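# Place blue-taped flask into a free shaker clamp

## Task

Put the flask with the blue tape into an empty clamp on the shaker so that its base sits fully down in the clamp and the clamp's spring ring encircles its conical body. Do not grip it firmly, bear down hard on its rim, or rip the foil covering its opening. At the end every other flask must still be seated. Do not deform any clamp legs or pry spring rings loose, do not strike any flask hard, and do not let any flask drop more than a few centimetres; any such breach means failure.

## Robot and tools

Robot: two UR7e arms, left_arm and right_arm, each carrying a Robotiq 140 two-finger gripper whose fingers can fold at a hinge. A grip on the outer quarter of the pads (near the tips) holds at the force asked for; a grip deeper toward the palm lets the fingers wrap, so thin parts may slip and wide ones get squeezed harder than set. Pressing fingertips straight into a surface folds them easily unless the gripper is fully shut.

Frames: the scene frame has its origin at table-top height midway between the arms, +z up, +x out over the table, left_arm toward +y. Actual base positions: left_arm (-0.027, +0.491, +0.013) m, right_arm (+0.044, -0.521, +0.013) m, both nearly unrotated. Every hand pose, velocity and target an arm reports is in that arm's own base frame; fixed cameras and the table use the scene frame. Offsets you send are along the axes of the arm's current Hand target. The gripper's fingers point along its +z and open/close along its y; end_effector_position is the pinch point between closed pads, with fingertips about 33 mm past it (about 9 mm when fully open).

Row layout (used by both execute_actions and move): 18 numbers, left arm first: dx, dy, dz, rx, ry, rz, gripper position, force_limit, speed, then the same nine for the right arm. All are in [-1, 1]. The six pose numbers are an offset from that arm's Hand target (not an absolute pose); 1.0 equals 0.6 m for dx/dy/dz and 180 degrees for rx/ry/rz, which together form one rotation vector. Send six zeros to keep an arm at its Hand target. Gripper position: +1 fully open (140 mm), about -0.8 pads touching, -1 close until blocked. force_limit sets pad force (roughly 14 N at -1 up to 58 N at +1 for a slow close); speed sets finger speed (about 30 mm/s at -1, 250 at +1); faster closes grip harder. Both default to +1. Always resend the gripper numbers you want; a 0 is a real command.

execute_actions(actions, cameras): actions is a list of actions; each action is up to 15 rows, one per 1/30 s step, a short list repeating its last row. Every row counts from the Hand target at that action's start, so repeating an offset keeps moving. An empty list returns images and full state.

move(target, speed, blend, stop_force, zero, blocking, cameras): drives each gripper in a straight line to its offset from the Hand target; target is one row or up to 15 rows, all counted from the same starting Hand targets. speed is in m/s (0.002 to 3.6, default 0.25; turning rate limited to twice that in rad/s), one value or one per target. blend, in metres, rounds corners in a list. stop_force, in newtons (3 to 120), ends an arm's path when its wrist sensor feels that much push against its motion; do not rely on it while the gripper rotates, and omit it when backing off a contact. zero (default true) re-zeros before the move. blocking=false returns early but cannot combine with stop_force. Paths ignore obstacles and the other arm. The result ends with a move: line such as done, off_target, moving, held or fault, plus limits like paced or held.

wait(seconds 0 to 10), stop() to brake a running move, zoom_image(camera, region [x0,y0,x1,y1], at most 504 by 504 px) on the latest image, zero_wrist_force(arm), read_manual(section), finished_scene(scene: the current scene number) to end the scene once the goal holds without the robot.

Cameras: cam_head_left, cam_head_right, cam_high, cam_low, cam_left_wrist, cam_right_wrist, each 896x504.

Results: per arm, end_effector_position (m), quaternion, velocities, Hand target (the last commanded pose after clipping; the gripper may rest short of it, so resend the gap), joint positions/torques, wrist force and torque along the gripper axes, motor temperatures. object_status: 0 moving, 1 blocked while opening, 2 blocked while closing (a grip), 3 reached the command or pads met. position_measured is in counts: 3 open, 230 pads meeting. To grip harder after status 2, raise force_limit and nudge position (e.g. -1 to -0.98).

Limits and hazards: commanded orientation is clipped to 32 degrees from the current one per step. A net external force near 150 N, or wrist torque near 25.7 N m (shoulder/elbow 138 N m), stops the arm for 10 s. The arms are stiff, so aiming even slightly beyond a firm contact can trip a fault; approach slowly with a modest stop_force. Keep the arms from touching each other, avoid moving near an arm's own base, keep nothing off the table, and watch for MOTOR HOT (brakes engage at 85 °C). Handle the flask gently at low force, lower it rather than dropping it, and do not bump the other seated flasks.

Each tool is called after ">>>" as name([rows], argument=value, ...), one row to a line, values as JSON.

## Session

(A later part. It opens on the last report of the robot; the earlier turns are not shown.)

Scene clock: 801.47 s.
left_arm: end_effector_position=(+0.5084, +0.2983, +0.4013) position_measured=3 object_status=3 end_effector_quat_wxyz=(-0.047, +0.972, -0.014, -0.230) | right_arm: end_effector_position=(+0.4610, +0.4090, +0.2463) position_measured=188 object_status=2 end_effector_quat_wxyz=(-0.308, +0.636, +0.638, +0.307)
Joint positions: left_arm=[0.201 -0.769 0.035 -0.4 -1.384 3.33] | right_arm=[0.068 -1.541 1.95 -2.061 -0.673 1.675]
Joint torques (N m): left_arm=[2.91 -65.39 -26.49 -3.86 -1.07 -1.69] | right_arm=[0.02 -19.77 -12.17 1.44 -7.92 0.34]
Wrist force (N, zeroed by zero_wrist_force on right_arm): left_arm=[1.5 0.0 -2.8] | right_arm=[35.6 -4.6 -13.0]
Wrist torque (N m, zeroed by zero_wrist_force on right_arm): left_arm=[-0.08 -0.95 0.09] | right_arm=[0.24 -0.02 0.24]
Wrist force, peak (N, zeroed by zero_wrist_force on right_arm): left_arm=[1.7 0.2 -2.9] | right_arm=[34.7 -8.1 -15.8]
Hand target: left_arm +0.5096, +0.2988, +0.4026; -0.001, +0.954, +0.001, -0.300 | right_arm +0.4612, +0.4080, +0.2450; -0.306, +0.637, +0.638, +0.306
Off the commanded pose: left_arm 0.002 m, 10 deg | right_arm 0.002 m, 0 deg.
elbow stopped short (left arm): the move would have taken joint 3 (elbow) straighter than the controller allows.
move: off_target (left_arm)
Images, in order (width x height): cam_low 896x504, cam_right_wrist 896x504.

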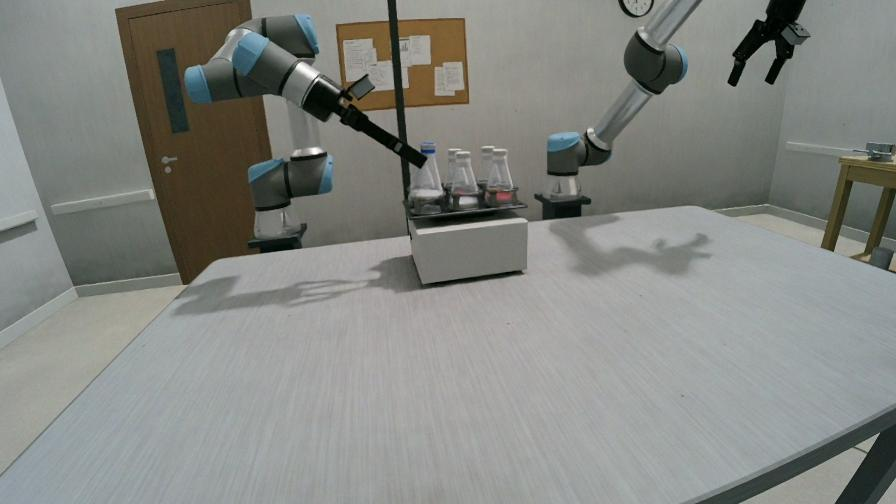

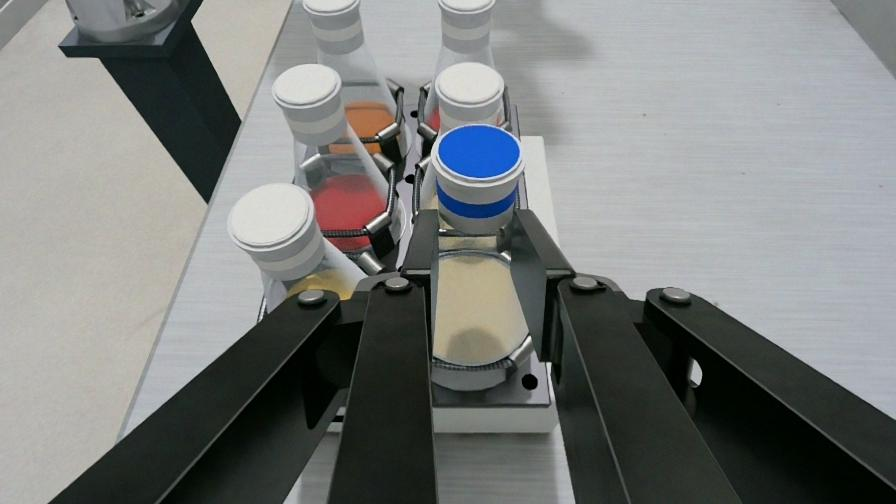

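>>> move(target=[0,0,0,0,0,0,1,-1,-1,-0.0209,0,0.0166,0,0,0,-1,-1,-1], speed=0.015, stop_force=26, cameras=["cam_low","cam_right_wrist"])

>>> zoom_image(camera="cam_low", region=[400, 135, 480, 220])

>>> zoom_image(camera="cam_right_wrist", region=[380, 110, 600, 420])

Scene clock: 810.77 s.
left_arm: end_effector_position=(+0.5084, +0.2983, +0.4013) position_measured=3 object_status=3 end_effector_quat_wxyz=(-0.047, +0.972, -0.014, -0.230) | right_arm: end_effector_position=(+0.4612, +0.4079, +0.2290) position_measured=188 object_status=2 end_effector_quat_wxyz=(-0.306, +0.637, +0.638, +0.306)
Joint positions: left_arm=[0.201 -0.769 0.035 -0.4 -1.384 3.33] | right_arm=[0.068 -1.524 1.977 -2.105 -0.678 1.675]
Joint torques (N m): left_arm=[0.77 -63.25 -28.54 -3.75 -1.06 -2] | right_arm=[1.15 -28.62 -31.21 -2.66 -3.23 1.82]
Wrist force (N, zeroed by zero_wrist_force on right_arm): left_arm=[1.6 0.1 -2.6] | right_arm=[17.7 -7.8 -7.5]
Wrist torque (N m, zeroed by zero_wrist_force on right_arm): left_arm=[-0.05 -0.97 0.09] | right_arm=[0.42 -0.17 0.25]
Wrist force, peak (N, zeroed by zero_wrist_force on right_arm): left_arm=[1.7 0.1 -3.0] | right_arm=[41.7 -7.3 -37.5]
Hand target: left_arm +0.5096, +0.2988, +0.4026; -0.001, +0.954, +0.001, -0.300 | right_arm +0.4612, +0.4079, +0.2290; -0.306, +0.637, +0.638, +0.306
Off the commanded pose: left_arm 0.002 m, 10 deg | right_arm 0.000 m, 0 deg.
elbow stopped short (left arm): the move would have taken joint 3 (elbow) straighter than the controller allows.
move: off_target (left_arm)
Images, in order (width x height): cam_low 896x504, cam_right_wrist 896x504.

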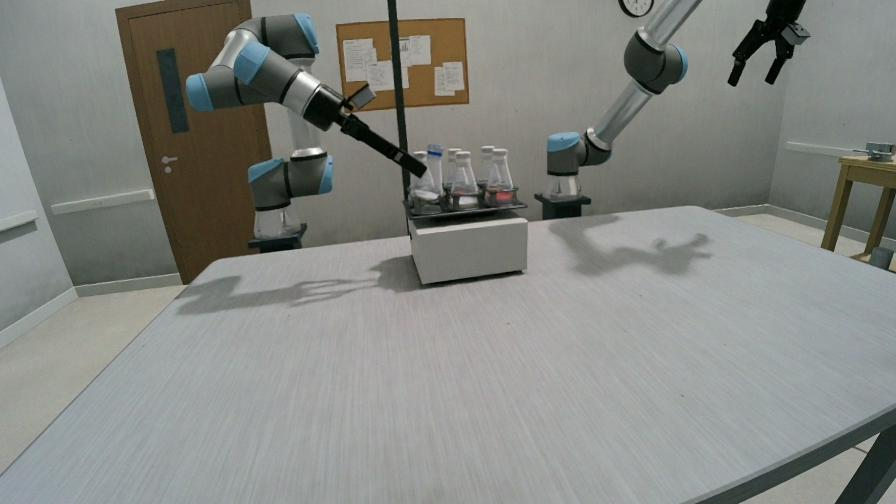

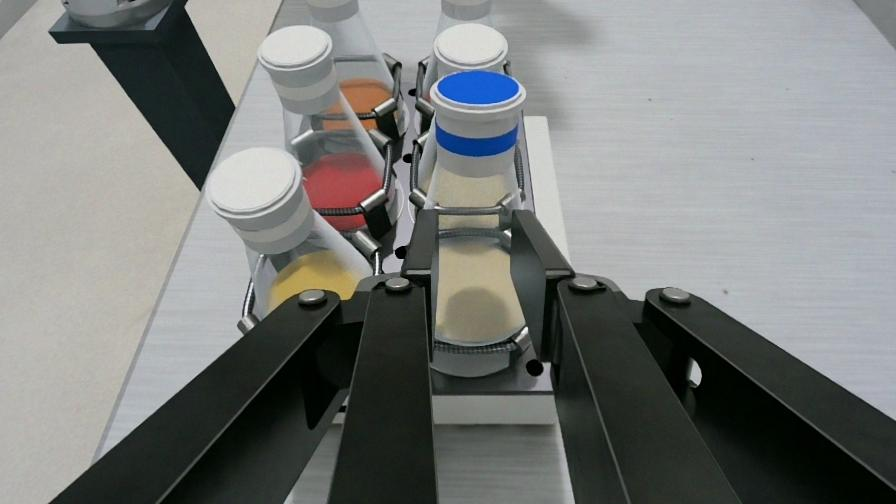

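Scaled by 5.929 from the camera's 896x504 image, which has a finer 1280x720 frame.

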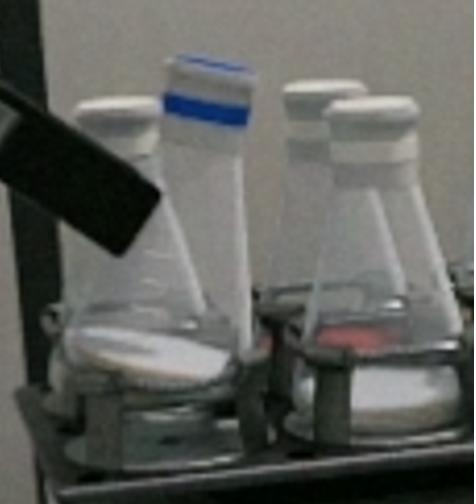

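Scaled by 1.626 from the camera's 896x504 image, which has a finer 1280x720 frame.

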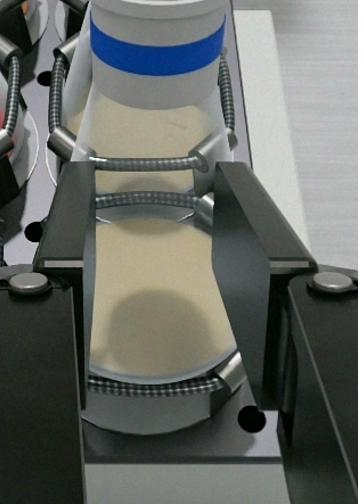

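>>> wait(seconds=0, cameras=["cam_high","cam_head_right","cam_head_left","cam_left_wrist"])

>>> zoom_image(camera="cam_high", region=[410, 190, 490, 270])

>>> zoom_image(camera="cam_low", region=[400, 180, 460, 220])

Scene clock: 879.63 s.
left_arm: end_effector_position=(+0.5084, +0.2983, +0.4013) position_measured=3 object_status=3 end_effector_quat_wxyz=(-0.047, +0.972, -0.014, -0.230) | right_arm: end_effector_position=(+0.4612, +0.4079, +0.2290) position_measured=188 object_status=2 end_effector_quat_wxyz=(-0.306, +0.637, +0.638, +0.306)
Joint positions: left_arm=[0.201 -0.769 0.035 -0.4 -1.384 3.33] | right_arm=[0.068 -1.524 1.977 -2.105 -0.678 1.675]
Joint torques (N m): left_arm=[1.53 -65.7 -28.06 -3.94 -0.92 -1.89] | right_arm=[0.95 -27.99 -30.48 -4.82 -0.15 1.47]
Wrist force (N, zeroed by zero_wrist_force on right_arm): left_arm=[1.7 0.0 -2.7] | right_arm=[17.8 -7.8 -7.6]
Wrist torque (N m, zeroed by zero_wrist_force on right_arm): left_arm=[-0.08 -1.00 0.09] | right_arm=[0.43 -0.17 0.25]
Wrist force, peak (N, zeroed by zero_wrist_force on right_arm): left_arm=[1.9 0.1 -2.8] | right_arm=[18.2 -7.8 -7.6]
Hand target: left_arm +0.5096, +0.2988, +0.4026; -0.001, +0.954, +0.001, -0.300 | right_arm +0.4612, +0.4079, +0.2290; -0.306, +0.637, +0.638, +0.306
Tool commands: left_gripper/position=+1.0 left_gripper/force_limit=-1.0 left_gripper/speed=-1.0 right_gripper/position=-1.0 right_gripper/force_limit=-1.0 right_gripper/speed=-1.0
Off the commanded pose: left_arm 0.002 m, 10 deg | right_arm 0.000 m, 0 deg.
Images, in order (width x height): cam_head_left 896x504, cam_head_right 896x504, cam_high 896x504, cam_left_wrist 896x504.

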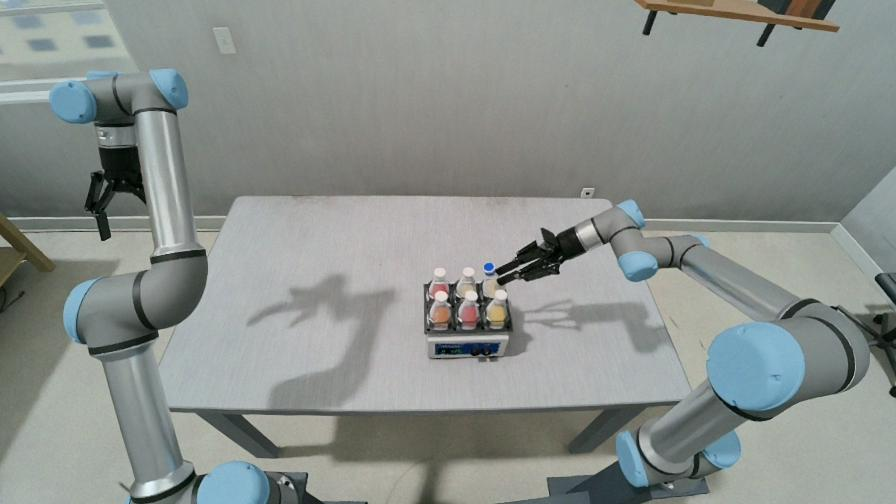

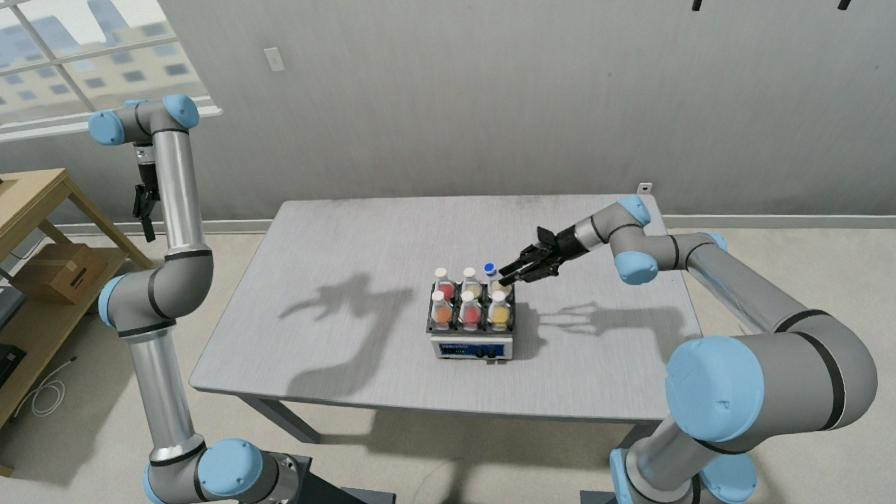

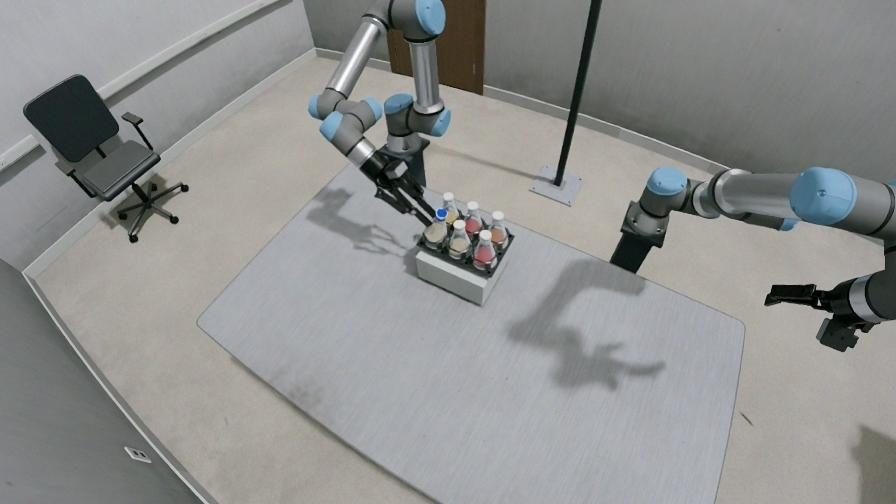

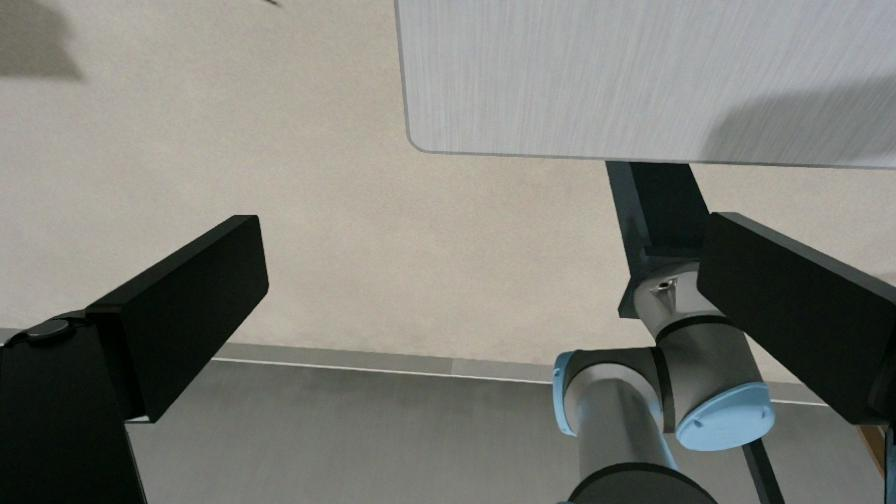

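Scaled by 6.300 from the camera's 896x504 image, which has a finer 1280x720 frame.

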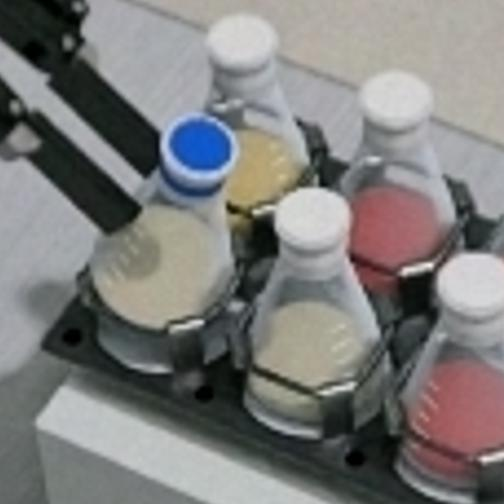

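This scene's latest camera images include none from cam_low. They are from: cam_head_left, cam_head_right, cam_high, cam_left_wrist. cam_low's image comes with the result of a call that names it in "cameras".

>>> move(target=[0,0,0,0,0,0,1,-1,-1,0,0,0,0,0,0,-0.3,-1,-1], cameras=["cam_low","cam_high","cam_right_wrist"])

>>> zoom_image(camera="cam_low", region=[400, 135, 480, 220])

>>> zoom_image(camera="cam_high", region=[410, 190, 490, 270])

>>> zoom_image(camera="cam_right_wrist", region=[380, 50, 600, 420])

Scene clock: 892.33 s.
left_arm: end_effector_position=(+0.5084, +0.2983, +0.4013) position_measured=3 object_status=3 end_effector_quat_wxyz=(-0.047, +0.972, -0.014, -0.230) | right_arm: end_effector_position=(+0.4612, +0.4079, +0.2290) position_measured=167 object_status=0 end_effector_quat_wxyz=(-0.306, +0.637, +0.638, +0.306)
Joint positions: left_arm=[0.201 -0.769 0.035 -0.4 -1.384 3.33] | right_arm=[0.068 -1.524 1.977 -2.105 -0.678 1.675]
Joint torques (N m): left_arm=[0.32 -64.38 -28.54 -3.74 -0.84 -2.06] | right_arm=[0.87 -27.88 -29.09 -3.63 0.1 1.43]
Wrist force (N, zeroed by zero_wrist_force on right_arm): left_arm=[1.6 0.0 -2.6] | right_arm=[0.8 0.2 -0.5]
Wrist torque (N m, zeroed by zero_wrist_force on right_arm): left_arm=[-0.08 -0.98 0.09] | right_arm=[0.05 -0.08 0.11]
Wrist force, peak (N, zeroed by zero_wrist_force on right_arm): left_arm=[1.8 0.3 -2.8] | right_arm=[18.0 -7.7 -7.6]
Hand target: left_arm +0.5096, +0.2988, +0.4026; -0.001, +0.954, +0.001, -0.300 | right_arm +0.4612, +0.4079, +0.2290; -0.306, +0.637, +0.638, +0.306
Off the commanded pose: left_arm 0.002 m, 10 deg | right_arm 0.000 m, 0 deg.
elbow stopped short (left arm): the move would have taken joint 3 (elbow) straighter than the controller allows.
move: off_target (left_arm)
Images, in order (width x height): cam_high 896x504, cam_low 896x504, cam_right_wrist 896x504.

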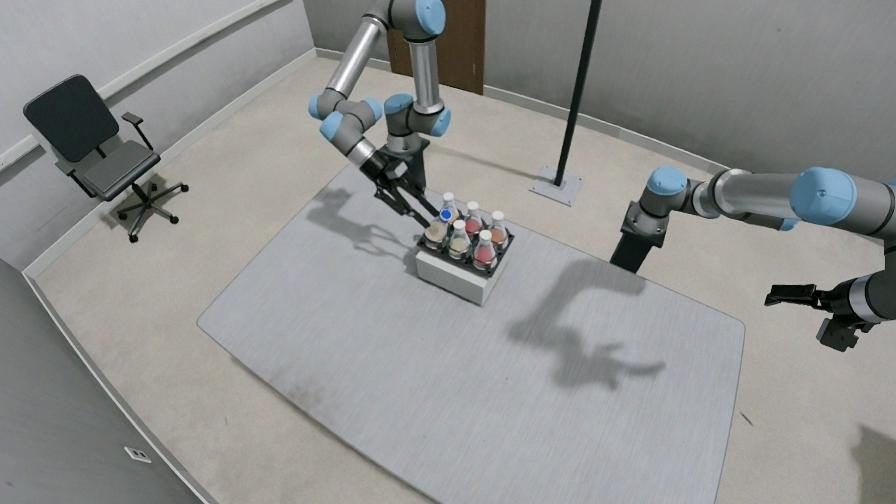

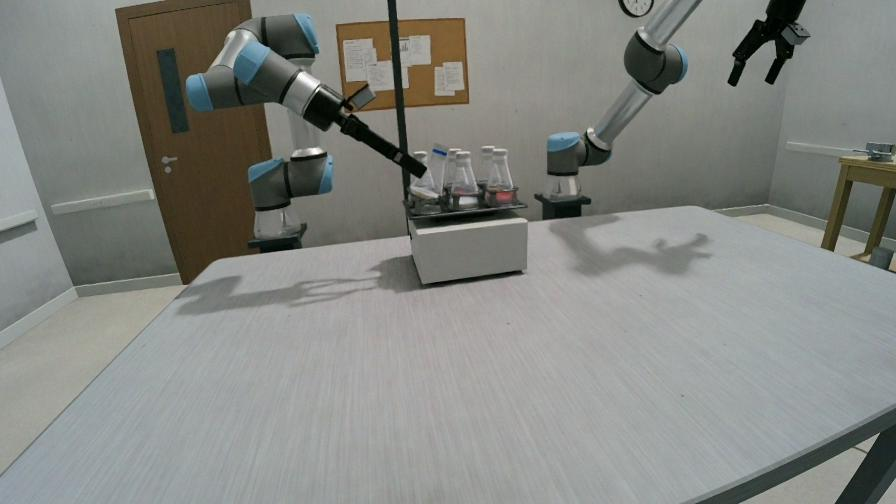

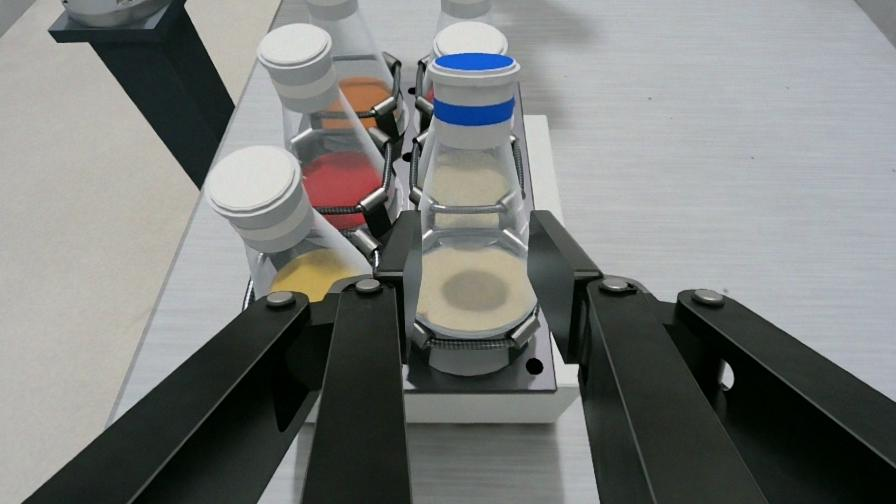

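Scaled by 5.929 from the camera's 896x504 image, which has a finer 1280x720 frame.

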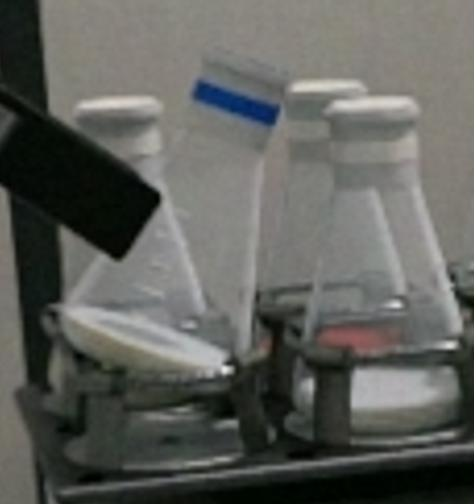

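Scaled by 6.300 from the camera's 896x504 image, which has a finer 1280x720 frame.

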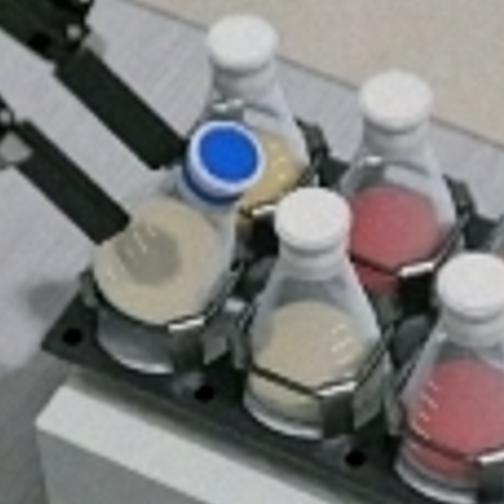

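Scaled by 1.362 from the camera's 896x504 image, which has a finer 1280x720 frame.

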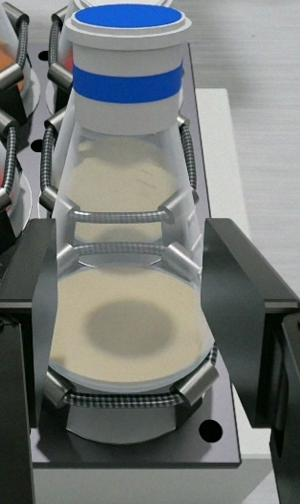

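>>> move(target=[0,0,0,0,0,0,1,-1,-1,0.0789,0,0.0146,0,-0.0972,0,-0.22,-1,-1], speed=0.06, stop_force=8, cameras=["cam_low","cam_high","cam_right_wrist"])

>>> zoom_image(camera="cam_low", region=[400, 135, 480, 220])

>>> zoom_image(camera="cam_high", region=[410, 190, 490, 270])

Scene clock: 959.70 s.
left_arm: end_effector_position=(+0.5084, +0.2983, +0.4013) position_measured=3 object_status=3 end_effector_quat_wxyz=(-0.047, +0.972, -0.014, -0.230) | right_arm: end_effector_position=(+0.4611, +0.4444, +0.2605) position_measured=157 object_status=3 end_effector_quat_wxyz=(-0.206, +0.676, +0.677, +0.205)
Joint positions: left_arm=[0.201 -0.769 0.035 -0.4 -1.384 3.33] | right_arm=[0.28 -1.482 1.7 -1.97 -1.006 1.9]
Joint torques (N m): left_arm=[0.68 -63.26 -26.47 -3.88 -0.99 -2] | right_arm=[-7.48 -39.42 -14.76 -5.04 3.75 -2.16]
Wrist force (N, zeroed by zero_wrist_force on right_arm): left_arm=[1.7 0.2 -2.6] | right_arm=[0.3 -0.2 0.3]
Wrist torque (N m, zeroed by zero_wrist_force on right_arm): left_arm=[-0.04 -0.99 0.08] | right_arm=[0.02 0.09 0.01]
Wrist force, peak (N, zeroed by zero_wrist_force on right_arm): left_arm=[1.8 0.1 -2.8] | right_arm=[1.0 0.1 -0.6]
Hand target: left_arm +0.5096, +0.2988, +0.4026; -0.001, +0.954, +0.001, -0.300 | right_arm +0.4611, +0.4444, +0.2605; -0.206, +0.676, +0.677, +0.205
Off the commanded pose: left_arm 0.002 m, 10 deg | right_arm 0.000 m, 0 deg.
elbow stopped short (left arm): the move would have taken joint 3 (elbow) straighter than the controller allows.
move: off_target (left_arm)
Images, in order (width x height): cam_high 896x504, cam_low 896x504, cam_right_wrist 896x504.

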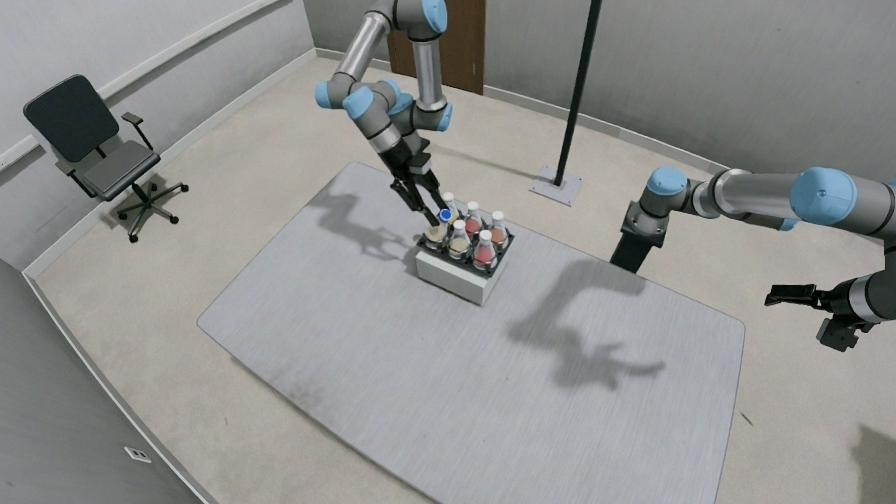

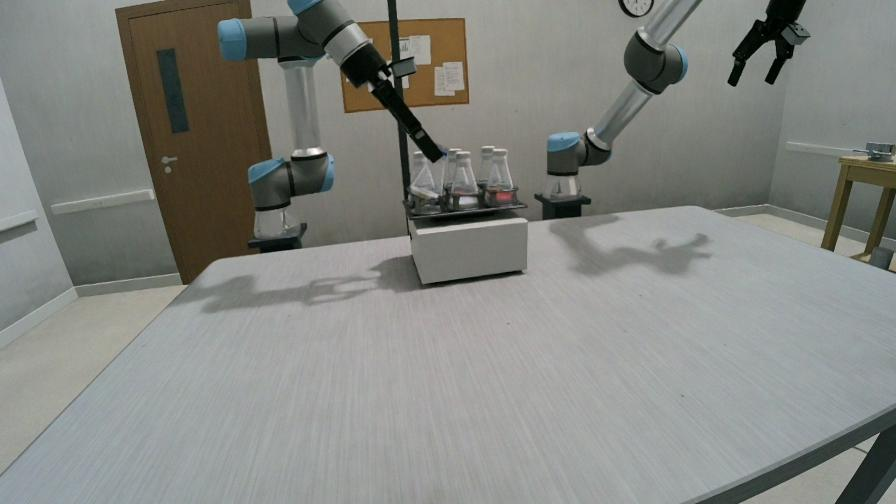

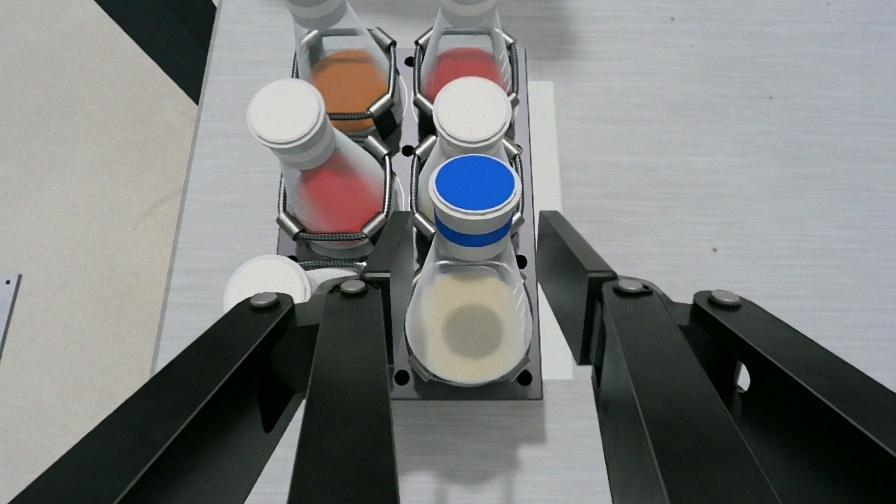

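Scaled by 5.929 from the camera's 896x504 image, which has a finer 1280x720 frame.

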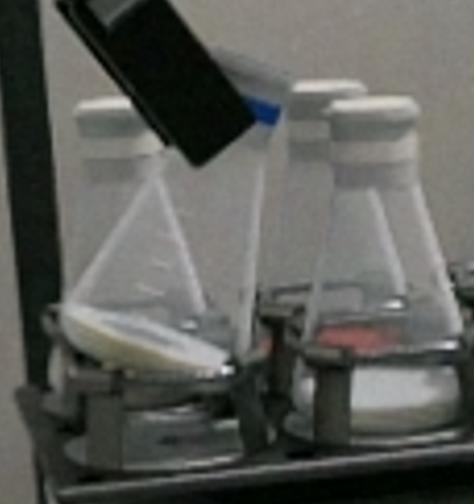

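Scaled by 6.300 from the camera's 896x504 image, which has a finer 1280x720 frame.

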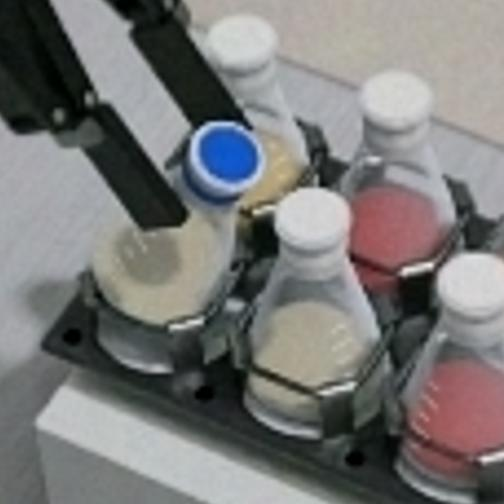

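>>> move([
  [0,0,0,0,0,0,1,-1,-1,0,0,0.01,0,0,0,-0.22,-1,-1],
  [0,0,0,0,0,0,1,-1,-1,0,0,0.01,0,0,0,-1,-0.7,-1],
], speed=0.06, cameras=["cam_low","cam_high","cam_right_wrist"])

>>> zoom_image(camera="cam_low", region=[400, 135, 480, 220])

Scene clock: 974.43 s.
left_arm: end_effector_position=(+0.5084, +0.2983, +0.4013) position_measured=3 object_status=3 end_effector_quat_wxyz=(-0.047, +0.972, -0.014, -0.230) | right_arm: end_effector_position=(+0.4611, +0.4477, +0.2555) position_measured=181 object_status=0 end_effector_quat_wxyz=(-0.206, +0.676, +0.677, +0.205)
Joint positions: left_arm=[0.201 -0.769 0.035 -0.4 -1.384 3.33] | right_arm=[0.286 -1.475 1.706 -1.987 -1.007 1.908]
Joint torques (N m): left_arm=[0.49 -65.13 -28.48 -3.59 -0.87 -1.77] | right_arm=[-5.94 -38.12 -37.02 -1.47 0.38 -1.7]
Wrist force (N, zeroed by zero_wrist_force on right_arm): left_arm=[1.5 0.1 -2.6] | right_arm=[0.7 -0.7 -0.6]
Wrist torque (N m, zeroed by zero_wrist_force on right_arm): left_arm=[-0.05 -0.96 0.09] | right_arm=[0.14 0.08 -0.05]
Wrist force, peak (N, zeroed by zero_wrist_force on right_arm): left_arm=[1.6 0.0 -3.0] | right_arm=[1.0 -0.7 -0.7]
Hand target: left_arm +0.5096, +0.2988, +0.4026; -0.001, +0.954, +0.001, -0.300 | right_arm +0.4611, +0.4477, +0.2555; -0.206, +0.676, +0.677, +0.205
Off the commanded pose: left_arm 0.002 m, 10 deg | right_arm 0.000 m, 0 deg.
elbow stopped short (left arm): the move would have taken joint 3 (elbow) straighter than the controller allows.
move: off_target (left_arm)
Images, in order (width x height): cam_high 896x504, cam_low 896x504, cam_right_wrist 896x504.

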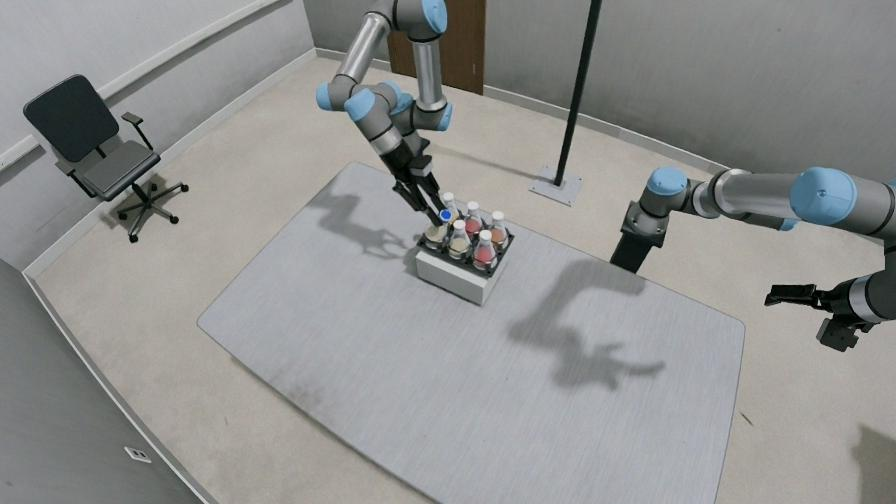

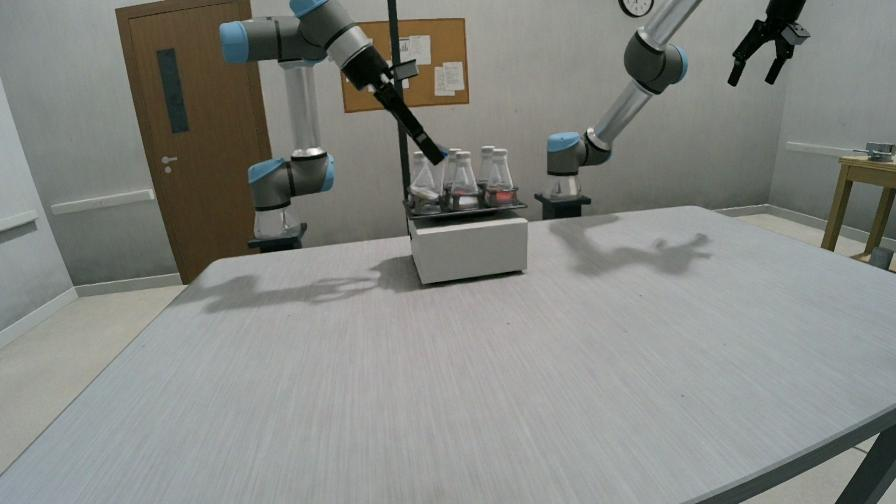

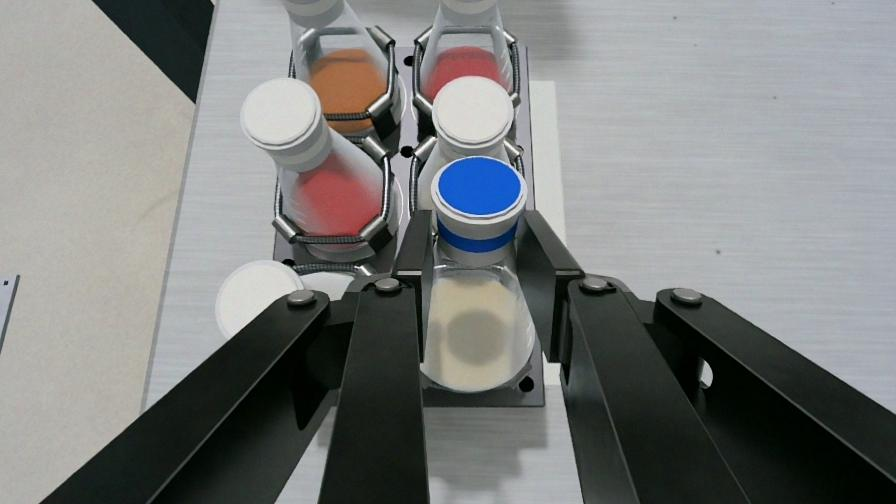

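Scaled by 5.929 from the camera's 896x504 image, which has a finer 1280x720 frame.

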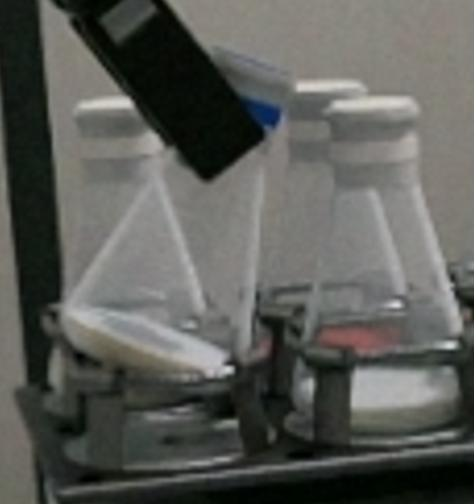

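>>> move(target=[0,0,0,0,0,0,1,-1,-1,-0.0576,0,-0.0090,0,0.0944,0,-1,-0.7,-1], speed=0.025, stop_force=35, cameras=["cam_low","cam_high","cam_right_wrist"])

>>> zoom_image(camera="cam_low", region=[400, 135, 480, 220])

>>> zoom_image(camera="cam_high", region=[410, 190, 490, 270])

>>> zoom_image(camera="cam_right_wrist", region=[380, 110, 600, 420])

Scene clock: 995.40 s.
left_arm: end_effector_position=(+0.5084, +0.2983, +0.4013) position_measured=3 object_status=3 end_effector_quat_wxyz=(-0.047, +0.972, -0.014, -0.230) | right_arm: end_effector_position=(+0.4596, +0.4232, +0.2503) position_measured=181 object_status=2 end_effector_quat_wxyz=(-0.318, +0.631, +0.634, +0.313)
Joint positions: left_arm=[0.201 -0.769 0.035 -0.4 -1.384 3.33] | right_arm=[0.088 -1.528 1.948 -2.095 -0.65 1.706]
Joint torques (N m): left_arm=[0.26 -64.48 -28.17 -3.76 -0.93 -1.86] | right_arm=[4.37 -19.89 -21.69 3.81 -7.29 2.27]
Wrist force (N, zeroed by zero_wrist_force on right_arm): left_arm=[1.7 0.1 -2.7] | right_arm=[32.7 4.9 -7.2]
Wrist torque (N m, zeroed by zero_wrist_force on right_arm): left_arm=[-0.05 -0.99 0.08] | right_arm=[-0.16 -0.18 -0.16]
Wrist force, peak (N, zeroed by zero_wrist_force on right_arm): left_arm=[1.9 0.1 -2.8] | right_arm=[37.4 3.4 -12.7]
Hand target: left_arm +0.5096, +0.2988, +0.4026; -0.001, +0.954, +0.001, -0.300 | right_arm +0.4612, +0.4160, +0.2407; -0.304, +0.638, +0.640, +0.303
Off the commanded pose: left_arm 0.002 m, 10 deg | right_arm 0.012 m, 2 deg.
elbow stopped short (left arm): the move would have taken joint 3 (elbow) straighter than the controller allows.
move: off_target (left_arm, right_arm)
Images, in order (width x height): cam_high 896x504, cam_low 896x504, cam_right_wrist 896x504.

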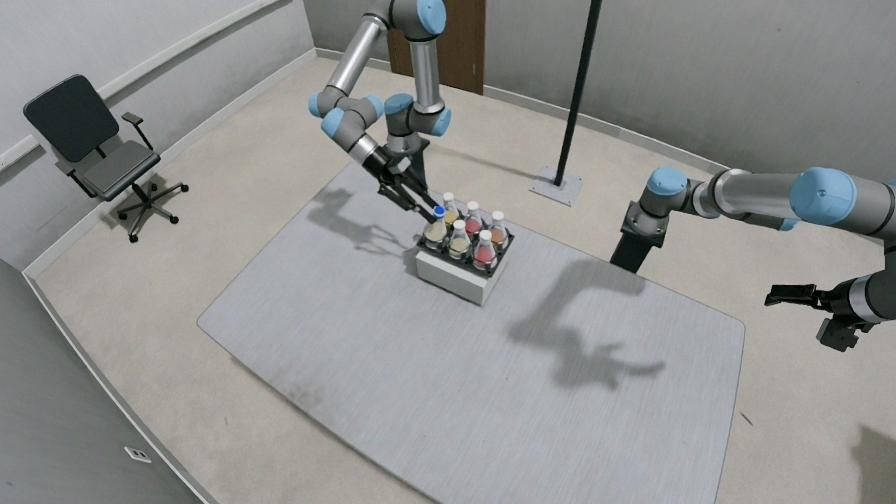

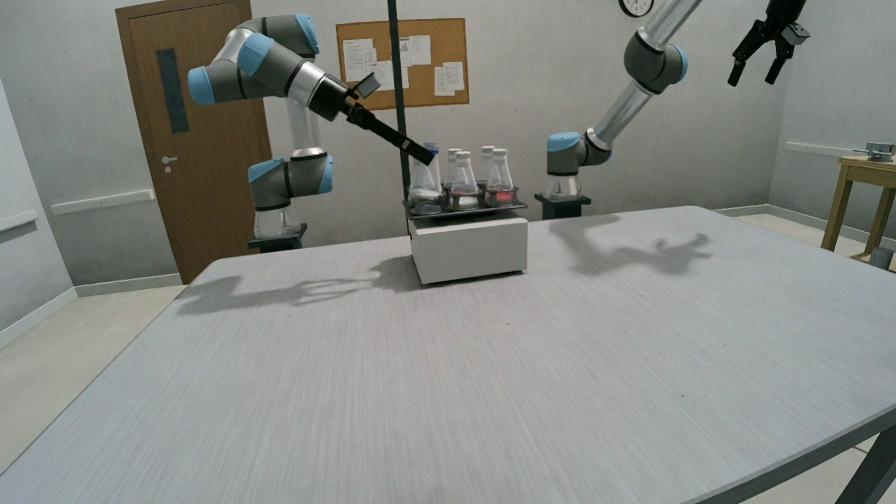

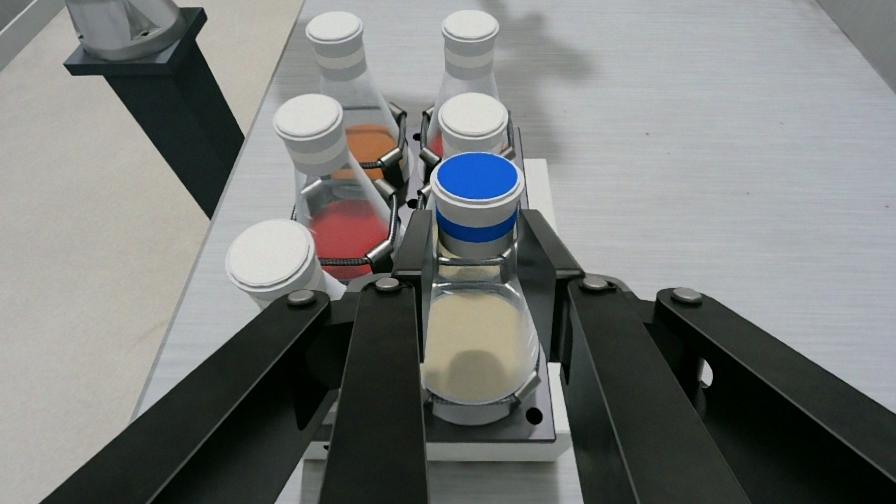

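Scaled by 5.929 from the camera's 896x504 image, which has a finer 1280x720 frame.

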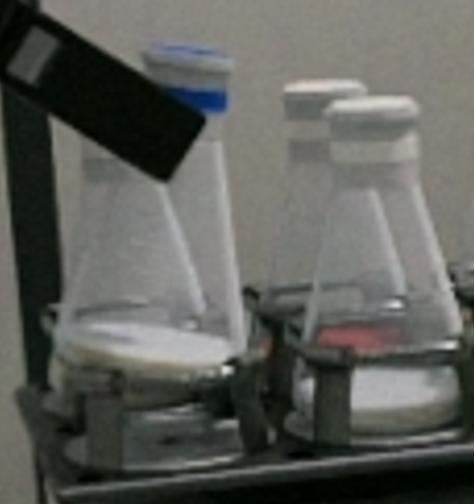

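Scaled by 6.300 from the camera's 896x504 image, which has a finer 1280x720 frame.

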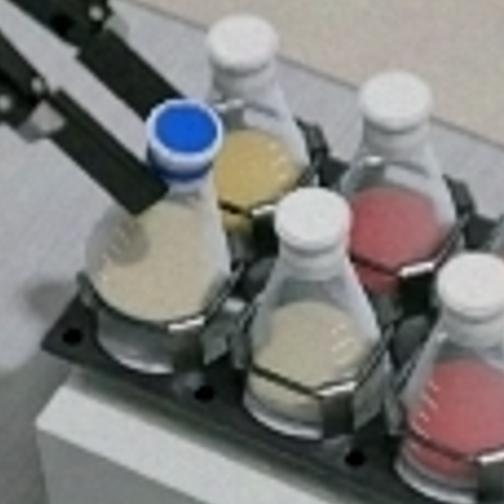

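Scaled by 1.626 from the camera's 896x504 image, which has a finer 1280x720 frame.

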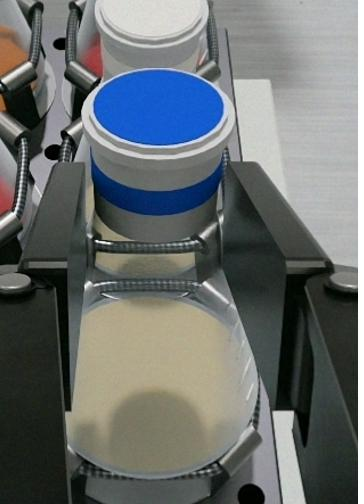

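>>> move(target=[0,0,0,0,0,0,1,-1,-1,0.0006,0,0.0167,0,0,0,-1,-0.7,-1], speed=0.02, stop_force=30, cameras=["cam_low","cam_high","cam_right_wrist"])

>>> zoom_image(camera="cam_low", region=[400, 135, 480, 220])

>>> zoom_image(camera="cam_right_wrist", region=[380, 110, 600, 440])

Scene clock: 1010.00 s.
left_arm: end_effector_position=(+0.5084, +0.2983, +0.4013) position_measured=3 object_status=3 end_effector_quat_wxyz=(-0.047, +0.972, -0.014, -0.230) | right_arm: end_effector_position=(+0.4591, +0.4317, +0.2450) position_measured=181 object_status=2 end_effector_quat_wxyz=(-0.319, +0.630, +0.634, +0.314)
Joint positions: left_arm=[0.201 -0.769 0.035 -0.4 -1.384 3.33] | right_arm=[0.105 -1.512 1.954 -2.137 -0.648 1.732]
Joint torques (N m): left_arm=[0.9 -64.97 -29 -3.79 -0.82 -1.86] | right_arm=[-10.8 -21.29 -5.23 5.76 -7.37 -1.62]
Wrist force (N, zeroed by zero_wrist_force on right_arm): left_arm=[1.8 0.2 -2.8] | right_arm=[44.6 9.2 -7.9]
Wrist torque (N m, zeroed by zero_wrist_force on right_arm): left_arm=[-0.03 -1.01 0.09] | right_arm=[-0.24 0.04 -0.26]
Wrist force, peak (N, zeroed by zero_wrist_force on right_arm): left_arm=[1.8 0.3 -2.9] | right_arm=[49.4 8.1 -9.6]
Hand target: left_arm +0.5096, +0.2988, +0.4026; -0.001, +0.954, +0.001, -0.300 | right_arm +0.4611, +0.4240, +0.2347; -0.304, +0.638, +0.640, +0.303
Off the commanded pose: left_arm 0.002 m, 10 deg | right_arm 0.013 m, 2 deg.
elbow stopped short (left arm): the move would have taken joint 3 (elbow) straighter than the controller allows.
move: off_target (left_arm, right_arm)
Images, in order (width x height): cam_high 896x504, cam_low 896x504, cam_right_wrist 896x504.

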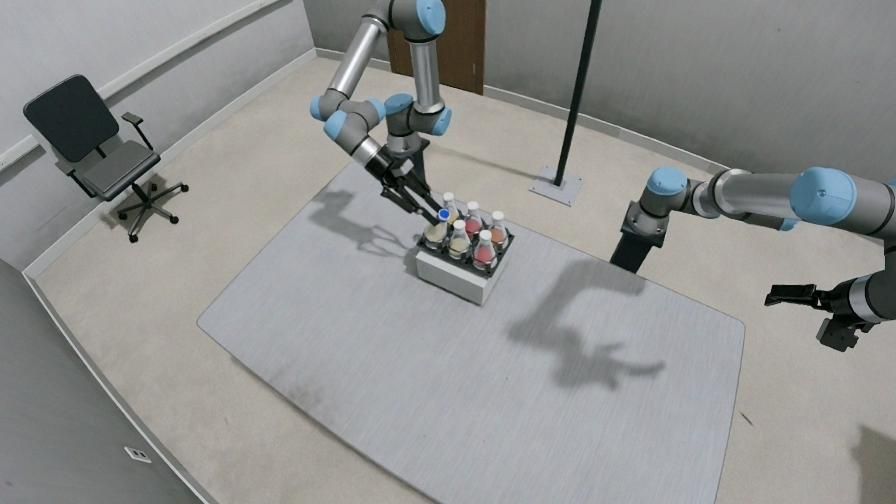

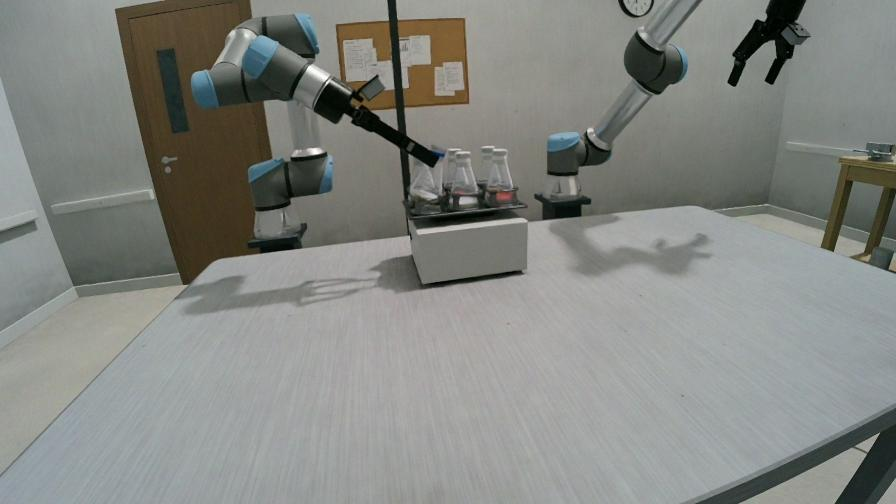

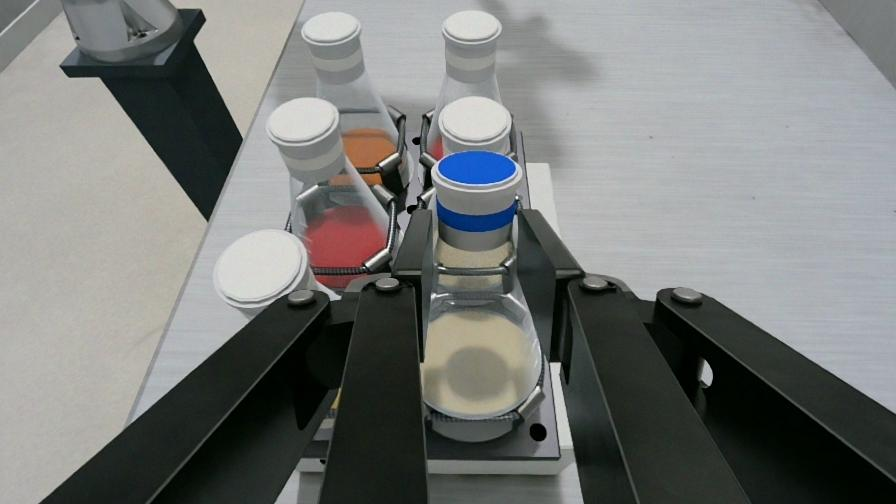

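Scaled by 5.929 from the camera's 896x504 image, which has a finer 1280x720 frame.

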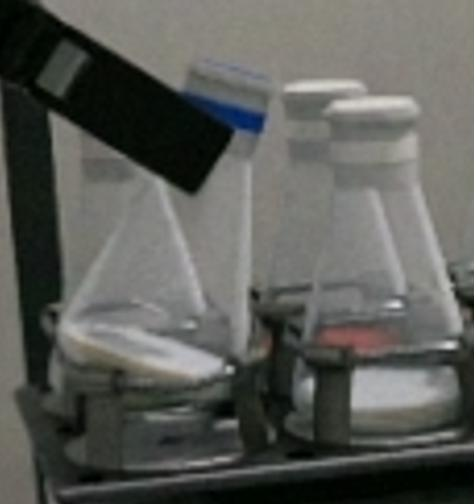

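Scaled by 1.527 from the camera's 896x504 image, which has a finer 1280x720 frame.

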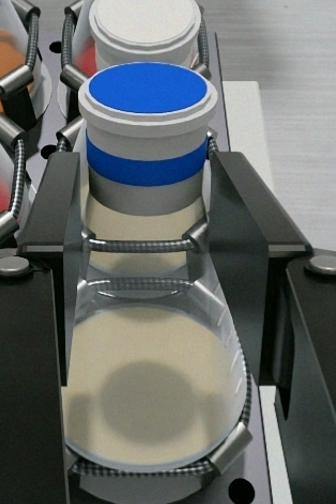

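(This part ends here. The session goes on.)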